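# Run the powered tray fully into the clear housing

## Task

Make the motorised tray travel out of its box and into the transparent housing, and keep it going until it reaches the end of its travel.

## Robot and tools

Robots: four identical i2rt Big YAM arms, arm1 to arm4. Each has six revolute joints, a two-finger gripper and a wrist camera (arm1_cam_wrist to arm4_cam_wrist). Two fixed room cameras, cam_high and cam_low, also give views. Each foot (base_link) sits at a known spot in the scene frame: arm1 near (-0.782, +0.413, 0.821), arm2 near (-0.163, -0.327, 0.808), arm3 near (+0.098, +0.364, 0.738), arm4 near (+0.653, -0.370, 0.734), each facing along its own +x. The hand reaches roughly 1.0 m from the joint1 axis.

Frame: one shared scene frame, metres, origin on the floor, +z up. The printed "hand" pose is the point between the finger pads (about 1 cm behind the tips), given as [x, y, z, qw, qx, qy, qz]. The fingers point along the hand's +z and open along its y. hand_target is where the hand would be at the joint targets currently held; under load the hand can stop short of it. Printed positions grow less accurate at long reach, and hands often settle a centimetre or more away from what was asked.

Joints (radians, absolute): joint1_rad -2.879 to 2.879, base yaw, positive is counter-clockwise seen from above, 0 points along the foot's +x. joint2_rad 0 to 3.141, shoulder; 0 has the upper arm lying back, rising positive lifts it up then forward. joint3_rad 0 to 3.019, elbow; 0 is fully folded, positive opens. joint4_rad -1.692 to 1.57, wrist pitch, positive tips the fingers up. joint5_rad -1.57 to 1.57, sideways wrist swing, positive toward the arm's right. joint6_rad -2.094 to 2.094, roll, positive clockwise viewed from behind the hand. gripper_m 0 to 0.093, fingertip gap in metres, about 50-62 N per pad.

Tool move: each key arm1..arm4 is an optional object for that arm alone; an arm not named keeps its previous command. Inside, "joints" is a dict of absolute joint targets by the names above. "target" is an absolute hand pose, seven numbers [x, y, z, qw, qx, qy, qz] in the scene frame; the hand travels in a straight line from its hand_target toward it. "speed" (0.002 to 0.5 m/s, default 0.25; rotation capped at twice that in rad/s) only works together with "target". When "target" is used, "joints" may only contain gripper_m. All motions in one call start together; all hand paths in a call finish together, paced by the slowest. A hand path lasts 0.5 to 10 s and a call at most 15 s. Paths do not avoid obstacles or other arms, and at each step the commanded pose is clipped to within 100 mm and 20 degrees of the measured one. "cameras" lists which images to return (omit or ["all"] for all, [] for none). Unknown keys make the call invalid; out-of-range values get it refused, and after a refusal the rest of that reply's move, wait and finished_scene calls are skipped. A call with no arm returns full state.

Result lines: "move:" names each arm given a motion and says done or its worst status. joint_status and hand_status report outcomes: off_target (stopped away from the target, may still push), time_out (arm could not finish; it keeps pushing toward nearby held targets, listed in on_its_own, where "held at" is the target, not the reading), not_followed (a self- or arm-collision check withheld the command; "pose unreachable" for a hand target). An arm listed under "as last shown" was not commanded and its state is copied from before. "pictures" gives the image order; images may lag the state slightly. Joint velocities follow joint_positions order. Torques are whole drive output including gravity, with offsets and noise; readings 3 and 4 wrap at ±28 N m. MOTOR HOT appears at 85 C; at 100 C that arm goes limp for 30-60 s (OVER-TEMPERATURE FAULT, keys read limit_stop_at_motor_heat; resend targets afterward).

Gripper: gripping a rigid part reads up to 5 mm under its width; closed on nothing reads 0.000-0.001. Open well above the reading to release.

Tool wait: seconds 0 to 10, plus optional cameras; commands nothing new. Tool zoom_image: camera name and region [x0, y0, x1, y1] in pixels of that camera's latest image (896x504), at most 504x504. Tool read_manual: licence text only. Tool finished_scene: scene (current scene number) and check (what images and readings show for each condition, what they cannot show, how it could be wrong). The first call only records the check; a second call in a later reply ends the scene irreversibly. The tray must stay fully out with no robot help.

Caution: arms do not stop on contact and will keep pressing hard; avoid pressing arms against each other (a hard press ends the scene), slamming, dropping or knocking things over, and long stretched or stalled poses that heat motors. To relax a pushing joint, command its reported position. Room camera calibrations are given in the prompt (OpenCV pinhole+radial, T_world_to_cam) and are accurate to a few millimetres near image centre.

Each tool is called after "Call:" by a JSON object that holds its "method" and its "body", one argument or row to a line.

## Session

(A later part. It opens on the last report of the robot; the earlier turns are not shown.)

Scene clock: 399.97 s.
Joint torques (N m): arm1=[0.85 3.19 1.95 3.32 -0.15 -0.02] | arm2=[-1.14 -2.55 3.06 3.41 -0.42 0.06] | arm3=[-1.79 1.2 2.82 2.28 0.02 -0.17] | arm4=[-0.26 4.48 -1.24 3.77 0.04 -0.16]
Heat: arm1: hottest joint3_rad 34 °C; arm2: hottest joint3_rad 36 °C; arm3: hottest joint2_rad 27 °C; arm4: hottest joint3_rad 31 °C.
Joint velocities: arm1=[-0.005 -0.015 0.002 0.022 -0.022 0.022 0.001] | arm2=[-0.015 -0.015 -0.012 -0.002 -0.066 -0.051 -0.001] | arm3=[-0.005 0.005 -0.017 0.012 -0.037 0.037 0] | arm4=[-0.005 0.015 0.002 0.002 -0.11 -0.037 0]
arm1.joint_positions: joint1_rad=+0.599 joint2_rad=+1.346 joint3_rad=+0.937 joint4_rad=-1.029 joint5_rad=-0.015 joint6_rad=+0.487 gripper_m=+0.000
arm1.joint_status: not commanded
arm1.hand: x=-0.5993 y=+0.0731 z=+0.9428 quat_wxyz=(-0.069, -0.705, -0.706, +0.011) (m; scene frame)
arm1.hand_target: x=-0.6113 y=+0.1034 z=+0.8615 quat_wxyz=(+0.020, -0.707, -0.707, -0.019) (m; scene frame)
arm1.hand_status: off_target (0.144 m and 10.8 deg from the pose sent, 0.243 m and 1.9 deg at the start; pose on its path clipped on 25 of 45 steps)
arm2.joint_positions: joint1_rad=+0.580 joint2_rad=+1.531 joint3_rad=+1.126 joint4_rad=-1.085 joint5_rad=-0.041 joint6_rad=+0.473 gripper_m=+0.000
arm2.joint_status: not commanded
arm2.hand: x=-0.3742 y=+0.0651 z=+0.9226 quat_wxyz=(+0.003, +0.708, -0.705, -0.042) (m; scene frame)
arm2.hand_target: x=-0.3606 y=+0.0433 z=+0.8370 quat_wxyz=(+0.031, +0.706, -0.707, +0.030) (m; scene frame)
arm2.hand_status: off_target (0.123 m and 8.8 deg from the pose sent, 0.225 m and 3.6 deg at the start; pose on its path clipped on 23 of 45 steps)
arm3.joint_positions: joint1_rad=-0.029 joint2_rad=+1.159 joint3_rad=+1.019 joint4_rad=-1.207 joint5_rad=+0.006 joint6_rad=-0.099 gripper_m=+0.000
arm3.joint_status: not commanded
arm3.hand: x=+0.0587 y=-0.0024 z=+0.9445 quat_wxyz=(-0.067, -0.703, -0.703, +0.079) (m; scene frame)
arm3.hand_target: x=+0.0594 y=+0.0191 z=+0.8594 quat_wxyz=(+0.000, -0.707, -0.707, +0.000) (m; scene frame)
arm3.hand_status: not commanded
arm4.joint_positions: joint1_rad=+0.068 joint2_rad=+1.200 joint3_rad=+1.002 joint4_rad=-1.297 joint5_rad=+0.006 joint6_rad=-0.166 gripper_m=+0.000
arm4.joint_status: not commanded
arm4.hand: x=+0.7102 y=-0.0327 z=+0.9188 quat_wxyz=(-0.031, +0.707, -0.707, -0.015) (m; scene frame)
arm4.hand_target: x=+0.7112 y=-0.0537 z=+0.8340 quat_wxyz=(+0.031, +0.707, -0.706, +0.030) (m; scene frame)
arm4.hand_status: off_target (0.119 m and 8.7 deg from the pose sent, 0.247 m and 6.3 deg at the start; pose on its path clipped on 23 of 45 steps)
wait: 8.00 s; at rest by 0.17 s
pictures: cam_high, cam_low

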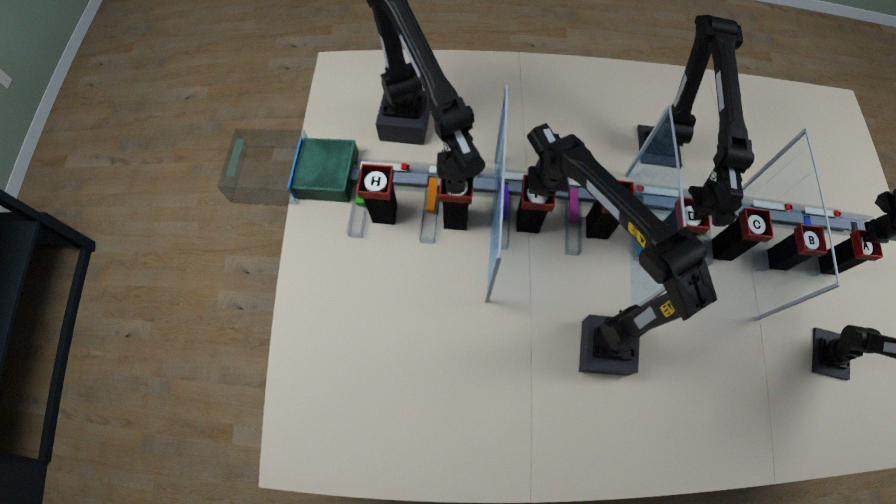

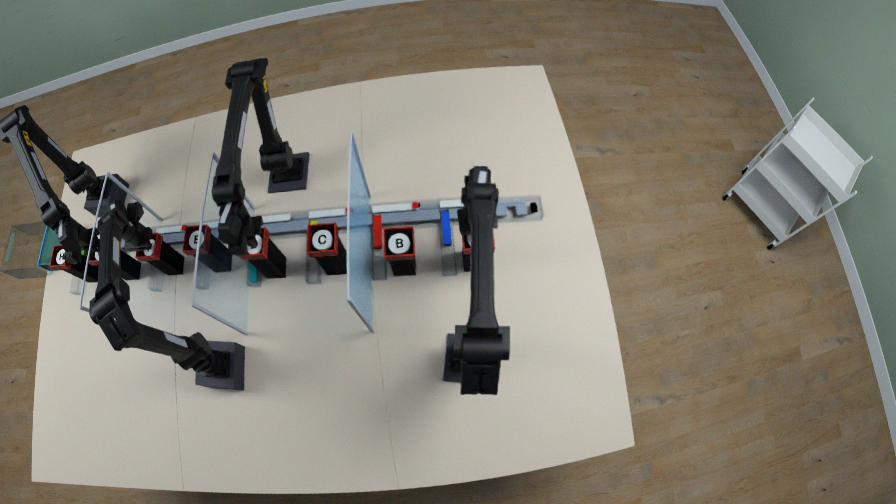

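Call:
{"method": "wait", "body": {
  "seconds": 10,
  "cameras": []
}}

Call:
{"method": "wait", "body": {
  "seconds": 10,
  "cameras": []
}}

Call:
{"method": "wait", "body": {
  "seconds": 10,
  "cameras": []
}}

Call:
{"method": "wait", "body": {
  "seconds": 10,
  "cameras": ["cam_high", "cam_low"]
}}

Call:
{"method": "zoom_image", "body": {
  "camera": "cam_high",
  "region": [330, 140, 550, 270]
}}

Call:
{"method": "zoom_image", "body": {
  "camera": "cam_low",
  "region": [280, 170, 500, 300]
}}

Call:
{"method": "zoom_image", "body": {
  "camera": "cam_high",
  "region": [490, 150, 700, 280]
}}

Scene clock: 410.27 s.
Joint torques (N m): arm1=[0.91 3.08 1.96 3.3 -0.15 -0.02] | arm2=[-0.73 -2.84 3 3.29 -0.4 0.09] | arm3=[-1.85 1.03 2.84 2.29 0.02 -0.17] | arm4=[-0.26 4.42 -1.24 3.78 0.04 -0.16]
Heat: arm1: hottest joint3_rad 33 °C; arm2: hottest joint3_rad 35 °C; arm3: hottest joint2_rad 27 °C; arm4: hottest joint3_rad 30 °C.
Joint velocities: arm1=[-0.005 -0.005 0.012 -0.012 0.007 0.037 0] | arm2=[-0.005 0.005 -0.002 0.002 -0.022 -0.022 -0.001] | arm3=[-0.015 -0.024 0.002 0.002 -0.022 -0.007 0.001] | arm4=[-0.005 0.005 0.002 -0.002 -0.022 0.037 -0.001]
arm1.joint_positions: joint1_rad=+0.599 joint2_rad=+1.346 joint3_rad=+0.937 joint4_rad=-1.029 joint5_rad=-0.015 joint6_rad=+0.487 gripper_m=+0.000
arm1.joint_status: not commanded
arm1.hand: x=-0.5993 y=+0.0731 z=+0.9428 quat_wxyz=(-0.069, -0.705, -0.706, +0.011) (m; scene frame)
arm1.hand_target: x=-0.6113 y=+0.1034 z=+0.8615 quat_wxyz=(+0.020, -0.707, -0.707, -0.019) (m; scene frame)
arm1.hand_status: off_target (0.144 m and 10.8 deg from the pose sent, 0.243 m and 1.9 deg at the start; pose on its path clipped on 25 of 45 steps)
arm2.joint_positions: joint1_rad=+0.580 joint2_rad=+1.531 joint3_rad=+1.126 joint4_rad=-1.085 joint5_rad=-0.041 joint6_rad=+0.473 gripper_m=+0.000
arm2.joint_status: not commanded
arm2.hand: x=-0.3742 y=+0.0651 z=+0.9226 quat_wxyz=(+0.003, +0.708, -0.705, -0.042) (m; scene frame)
arm2.hand_target: x=-0.3606 y=+0.0433 z=+0.8370 quat_wxyz=(+0.031, +0.706, -0.707, +0.030) (m; scene frame)
arm2.hand_status: off_target (0.123 m and 8.8 deg from the pose sent, 0.225 m and 3.6 deg at the start; pose on its path clipped on 23 of 45 steps)
arm3.joint_positions: joint1_rad=-0.029 joint2_rad=+1.159 joint3_rad=+1.019 joint4_rad=-1.207 joint5_rad=+0.006 joint6_rad=-0.099 gripper_m=+0.000
arm3.joint_status: not commanded
arm3.hand: x=+0.0587 y=-0.0024 z=+0.9445 quat_wxyz=(-0.067, -0.703, -0.703, +0.079) (m; scene frame)
arm3.hand_target: x=+0.0594 y=+0.0191 z=+0.8594 quat_wxyz=(+0.000, -0.707, -0.707, +0.000) (m; scene frame)
arm3.hand_status: not commanded
arm4.joint_positions: joint1_rad=+0.068 joint2_rad=+1.200 joint3_rad=+1.002 joint4_rad=-1.297 joint5_rad=+0.006 joint6_rad=-0.166 gripper_m=+0.000
arm4.joint_status: not commanded
arm4.hand: x=+0.7102 y=-0.0327 z=+0.9188 quat_wxyz=(-0.031, +0.707, -0.707, -0.015) (m; scene frame)
arm4.hand_target: x=+0.7112 y=-0.0537 z=+0.8340 quat_wxyz=(+0.031, +0.707, -0.706, +0.030) (m; scene frame)
arm4.hand_status: off_target (0.119 m and 8.7 deg from the pose sent, 0.247 m and 6.3 deg at the start; pose on its path clipped on 23 of 45 steps)
wait: 10.00 s; at rest from the start
pictures: none
No camera images: "cameras" was empty.

Scene clock: 420.27 s.
Joint torques (N m): arm1=[1.03 3.25 1.95 3.28 -0.15 -0.01] | arm2=[-0.62 -3.19 3.02 3.33 -0.4 0.05] | arm3=[-1.79 1.14 2.82 2.25 0.01 -0.16] | arm4=[-0.26 4.42 -1.25 3.77 0.04 -0.17]
Heat: arm1: hottest joint3_rad 32 °C; arm2: hottest joint3_rad 33 °C; arm3: hottest joint2_rad 27 °C; arm4: hottest joint3_rad 29 °C.
Joint velocities: arm1=[-0.024 -0.005 0.012 -0.007 -0.007 -0.037 0] | arm2=[0.005 -0.005 0.012 -0.022 -0.022 -0.007 -0.001] | arm3=[0.005 -0.015 -0.007 -0.002 0.007 0.022 -0.002] | arm4=[-0.005 -0.024 0.007 -0.002 -0.007 -0.037 0.001]
arm1.joint_positions: joint1_rad=+0.599 joint2_rad=+1.346 joint3_rad=+0.937 joint4_rad=-1.029 joint5_rad=-0.015 joint6_rad=+0.487 gripper_m=+0.000
arm1.joint_status: not commanded
arm1.hand: x=-0.5993 y=+0.0731 z=+0.9428 quat_wxyz=(-0.069, -0.705, -0.706, +0.011) (m; scene frame)
arm1.hand_target: x=-0.6113 y=+0.1034 z=+0.8615 quat_wxyz=(+0.020, -0.707, -0.707, -0.019) (m; scene frame)
arm1.hand_status: off_target (0.144 m and 10.8 deg from the pose sent, 0.243 m and 1.9 deg at the start; pose on its path clipped on 25 of 45 steps)
arm2.joint_positions: joint1_rad=+0.580 joint2_rad=+1.531 joint3_rad=+1.126 joint4_rad=-1.085 joint5_rad=-0.041 joint6_rad=+0.473 gripper_m=+0.000
arm2.joint_status: not commanded
arm2.hand: x=-0.3742 y=+0.0651 z=+0.9226 quat_wxyz=(+0.003, +0.708, -0.705, -0.042) (m; scene frame)
arm2.hand_target: x=-0.3606 y=+0.0433 z=+0.8370 quat_wxyz=(+0.031, +0.706, -0.707, +0.030) (m; scene frame)
arm2.hand_status: off_target (0.123 m and 8.8 deg from the pose sent, 0.225 m and 3.6 deg at the start; pose on its path clipped on 23 of 45 steps)
arm3.joint_positions: joint1_rad=-0.029 joint2_rad=+1.159 joint3_rad=+1.019 joint4_rad=-1.207 joint5_rad=+0.006 joint6_rad=-0.099 gripper_m=+0.000
arm3.joint_status: not commanded
arm3.hand: x=+0.0587 y=-0.0024 z=+0.9445 quat_wxyz=(-0.067, -0.703, -0.703, +0.079) (m; scene frame)
arm3.hand_target: x=+0.0594 y=+0.0191 z=+0.8594 quat_wxyz=(+0.000, -0.707, -0.707, +0.000) (m; scene frame)
arm3.hand_status: not commanded
arm4.joint_positions: joint1_rad=+0.068 joint2_rad=+1.200 joint3_rad=+1.002 joint4_rad=-1.297 joint5_rad=+0.006 joint6_rad=-0.166 gripper_m=+0.000
arm4.joint_status: not commanded
arm4.hand: x=+0.7102 y=-0.0327 z=+0.9188 quat_wxyz=(-0.031, +0.707, -0.707, -0.015) (m; scene frame)
arm4.hand_target: x=+0.7112 y=-0.0537 z=+0.8340 quat_wxyz=(+0.031, +0.707, -0.706, +0.030) (m; scene frame)
arm4.hand_status: off_target (0.119 m and 8.7 deg from the pose sent, 0.247 m and 6.3 deg at the start; pose on its path clipped on 23 of 45 steps)
wait: 10.00 s; at rest by 0.27 s
pictures: none
No camera images: "cameras" was empty.

Scene clock: 430.27 s.
Joint torques (N m): arm1=[0.91 3.25 1.92 3.3 -0.16 -0.01] | arm2=[-0.91 -2.67 3.14 3.3 -0.38 0.05] | arm3=[-1.73 1.14 2.85 2.26 0.02 -0.16] | arm4=[-0.26 4.48 -1.25 3.78 0.04 -0.17]
Heat: arm1: hottest joint3_rad 31 °C; arm2: hottest joint3_rad 32 °C; arm3: hottest joint2_rad 27 °C; arm4: hottest joint3_rad 28 °C.
Joint velocities: arm1=[-0.015 -0.015 0.012 -0.017 0.022 -0.022 0] | arm2=[0.005 -0.015 0.012 -0.007 0.022 0.051 0.001] | arm3=[-0.015 -0.015 0.007 -0.007 0.051 -0.022 0] | arm4=[0.005 0.005 -0.017 -0.007 -0.066 0.051 0]
arm1.joint_positions: joint1_rad=+0.599 joint2_rad=+1.346 joint3_rad=+0.937 joint4_rad=-1.029 joint5_rad=-0.015 joint6_rad=+0.487 gripper_m=+0.000
arm1.joint_status: not commanded
arm1.hand: x=-0.5993 y=+0.0731 z=+0.9428 quat_wxyz=(-0.069, -0.705, -0.706, +0.011) (m; scene frame)
arm1.hand_target: x=-0.6113 y=+0.1034 z=+0.8615 quat_wxyz=(+0.020, -0.707, -0.707, -0.019) (m; scene frame)
arm1.hand_status: off_target (0.144 m and 10.8 deg from the pose sent, 0.243 m and 1.9 deg at the start; pose on its path clipped on 25 of 45 steps)
arm2.joint_positions: joint1_rad=+0.580 joint2_rad=+1.531 joint3_rad=+1.126 joint4_rad=-1.085 joint5_rad=-0.041 joint6_rad=+0.473 gripper_m=+0.000
arm2.joint_status: not commanded
arm2.hand: x=-0.3742 y=+0.0651 z=+0.9226 quat_wxyz=(+0.003, +0.708, -0.705, -0.042) (m; scene frame)
arm2.hand_target: x=-0.3606 y=+0.0433 z=+0.8370 quat_wxyz=(+0.031, +0.706, -0.707, +0.030) (m; scene frame)
arm2.hand_status: off_target (0.123 m and 8.8 deg from the pose sent, 0.225 m and 3.6 deg at the start; pose on its path clipped on 23 of 45 steps)
arm3.joint_positions: joint1_rad=-0.029 joint2_rad=+1.159 joint3_rad=+1.019 joint4_rad=-1.207 joint5_rad=+0.006 joint6_rad=-0.099 gripper_m=+0.000
arm3.joint_status: not commanded
arm3.hand: x=+0.0587 y=-0.0024 z=+0.9445 quat_wxyz=(-0.067, -0.703, -0.703, +0.079) (m; scene frame)
arm3.hand_target: x=+0.0594 y=+0.0191 z=+0.8594 quat_wxyz=(+0.000, -0.707, -0.707, +0.000) (m; scene frame)
arm3.hand_status: not commanded
arm4.joint_positions: joint1_rad=+0.068 joint2_rad=+1.200 joint3_rad=+1.002 joint4_rad=-1.297 joint5_rad=+0.006 joint6_rad=-0.166 gripper_m=+0.000
arm4.joint_status: not commanded
arm4.hand: x=+0.7102 y=-0.0327 z=+0.9188 quat_wxyz=(-0.031, +0.707, -0.707, -0.015) (m; scene frame)
arm4.hand_target: x=+0.7112 y=-0.0537 z=+0.8340 quat_wxyz=(+0.031, +0.707, -0.706, +0.030) (m; scene frame)
arm4.hand_status: off_target (0.119 m and 8.7 deg from the pose sent, 0.247 m and 6.3 deg at the start; pose on its path clipped on 23 of 45 steps)
wait: 10.00 s; at rest by 0.27 s
pictures: none
No camera images: "cameras" was empty.

Scene clock: 440.27 s.
Joint torques (N m): arm1=[0.85 3.31 1.96 3.33 -0.15 -0.02] | arm2=[-1.14 -2.43 2.99 3.3 -0.39 0.05] | arm3=[-1.79 1.08 2.88 2.25 0.02 -0.16] | arm4=[-0.21 4.48 -1.24 3.78 0.05 -0.16]
Heat: arm1: hottest joint3_rad 30 °C; arm2: hottest joint3_rad 32 °C; arm3: hottest joint2_rad 27 °C; arm4: hottest joint3_rad 28 °C.
Joint velocities: arm1=[-0.005 -0.015 -0.002 0.017 -0.037 -0.022 -0.001] | arm2=[-0.024 -0.015 0.002 0.017 -0.095 -0.051 -0.001] | arm3=[-0.024 0.005 -0.002 -0.012 -0.022 0.022 0] | arm4=[-0.024 -0.015 0.002 0.007 -0.066 0.051 0.001]
arm1.joint_positions: joint1_rad=+0.599 joint2_rad=+1.346 joint3_rad=+0.937 joint4_rad=-1.029 joint5_rad=-0.015 joint6_rad=+0.487 gripper_m=+0.000
arm1.joint_status: not commanded
arm1.hand: x=-0.5993 y=+0.0731 z=+0.9428 quat_wxyz=(-0.069, -0.705, -0.706, +0.011) (m; scene frame)
arm1.hand_target: x=-0.6113 y=+0.1034 z=+0.8615 quat_wxyz=(+0.020, -0.707, -0.707, -0.019) (m; scene frame)
arm1.hand_status: off_target (0.144 m and 10.8 deg from the pose sent, 0.243 m and 1.9 deg at the start; pose on its path clipped on 25 of 45 steps)
arm2.joint_positions: joint1_rad=+0.580 joint2_rad=+1.531 joint3_rad=+1.126 joint4_rad=-1.085 joint5_rad=-0.041 joint6_rad=+0.473 gripper_m=+0.000
arm2.joint_status: not commanded
arm2.hand: x=-0.3742 y=+0.0651 z=+0.9226 quat_wxyz=(+0.003, +0.708, -0.705, -0.042) (m; scene frame)
arm2.hand_target: x=-0.3606 y=+0.0433 z=+0.8370 quat_wxyz=(+0.031, +0.706, -0.707, +0.030) (m; scene frame)
arm2.hand_status: off_target (0.123 m and 8.8 deg from the pose sent, 0.225 m and 3.6 deg at the start; pose on its path clipped on 23 of 45 steps)
arm3.joint_positions: joint1_rad=-0.029 joint2_rad=+1.159 joint3_rad=+1.019 joint4_rad=-1.207 joint5_rad=+0.006 joint6_rad=-0.099 gripper_m=+0.000
arm3.joint_status: not commanded
arm3.hand: x=+0.0587 y=-0.0024 z=+0.9445 quat_wxyz=(-0.067, -0.703, -0.703, +0.079) (m; scene frame)
arm3.hand_target: x=+0.0594 y=+0.0191 z=+0.8594 quat_wxyz=(+0.000, -0.707, -0.707, +0.000) (m; scene frame)
arm3.hand_status: not commanded
arm4.joint_positions: joint1_rad=+0.068 joint2_rad=+1.200 joint3_rad=+1.002 joint4_rad=-1.297 joint5_rad=+0.006 joint6_rad=-0.166 gripper_m=+0.000
arm4.joint_status: not commanded
arm4.hand: x=+0.7102 y=-0.0327 z=+0.9188 quat_wxyz=(-0.031, +0.707, -0.707, -0.015) (m; scene frame)
arm4.hand_target: x=+0.7112 y=-0.0537 z=+0.8340 quat_wxyz=(+0.031, +0.707, -0.706, +0.030) (m; scene frame)
arm4.hand_status: off_target (0.119 m and 8.7 deg from the pose sent, 0.247 m and 6.3 deg at the start; pose on its path clipped on 23 of 45 steps)
wait: 10.00 s; at rest by 0.27 s
pictures: cam_high, cam_low

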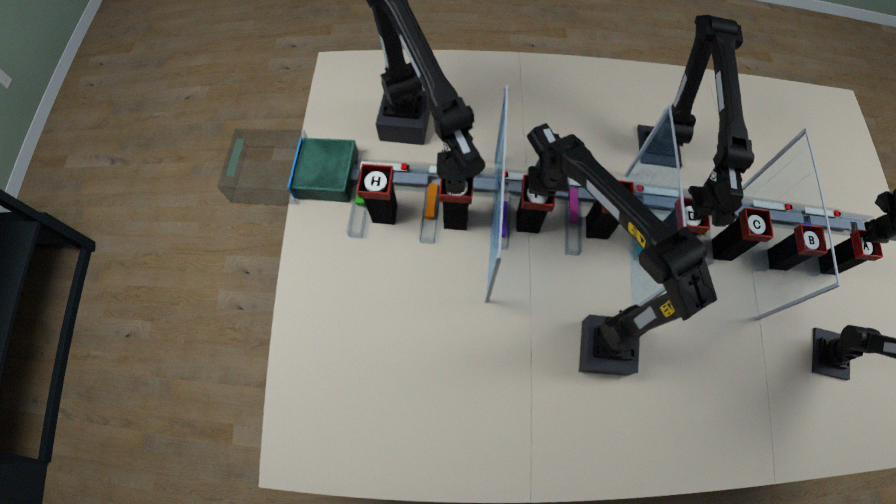

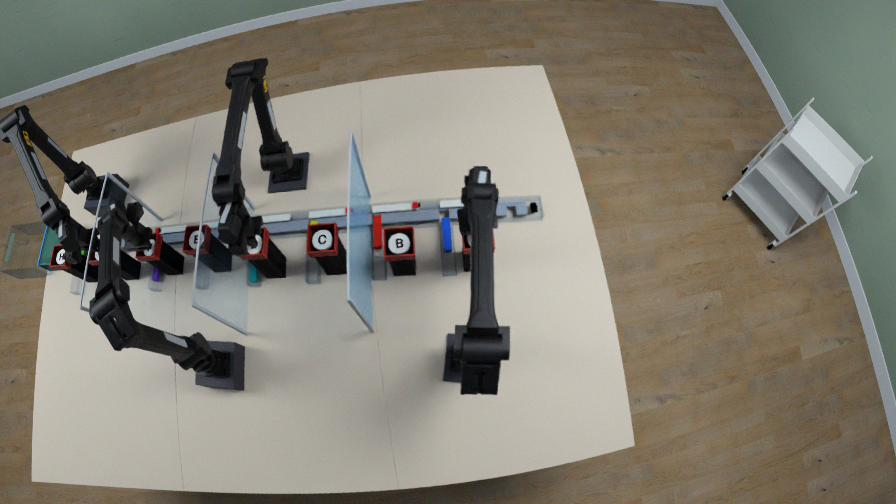

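Scaled by 2.291 from the camera's 896x504 image, which has a finer 1280x720 frame.

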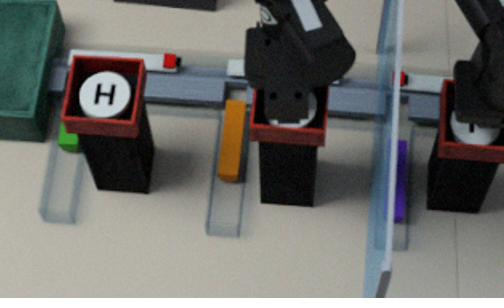

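Scaled by 2.291 from the camera's 896x504 image, which has a finer 1280x720 frame.

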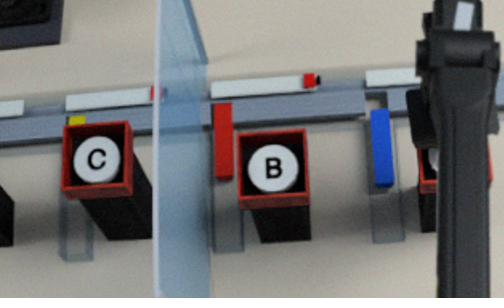

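Scaled by 2.400 from the camera's 896x504 image, which has a finer 1280x720 frame.

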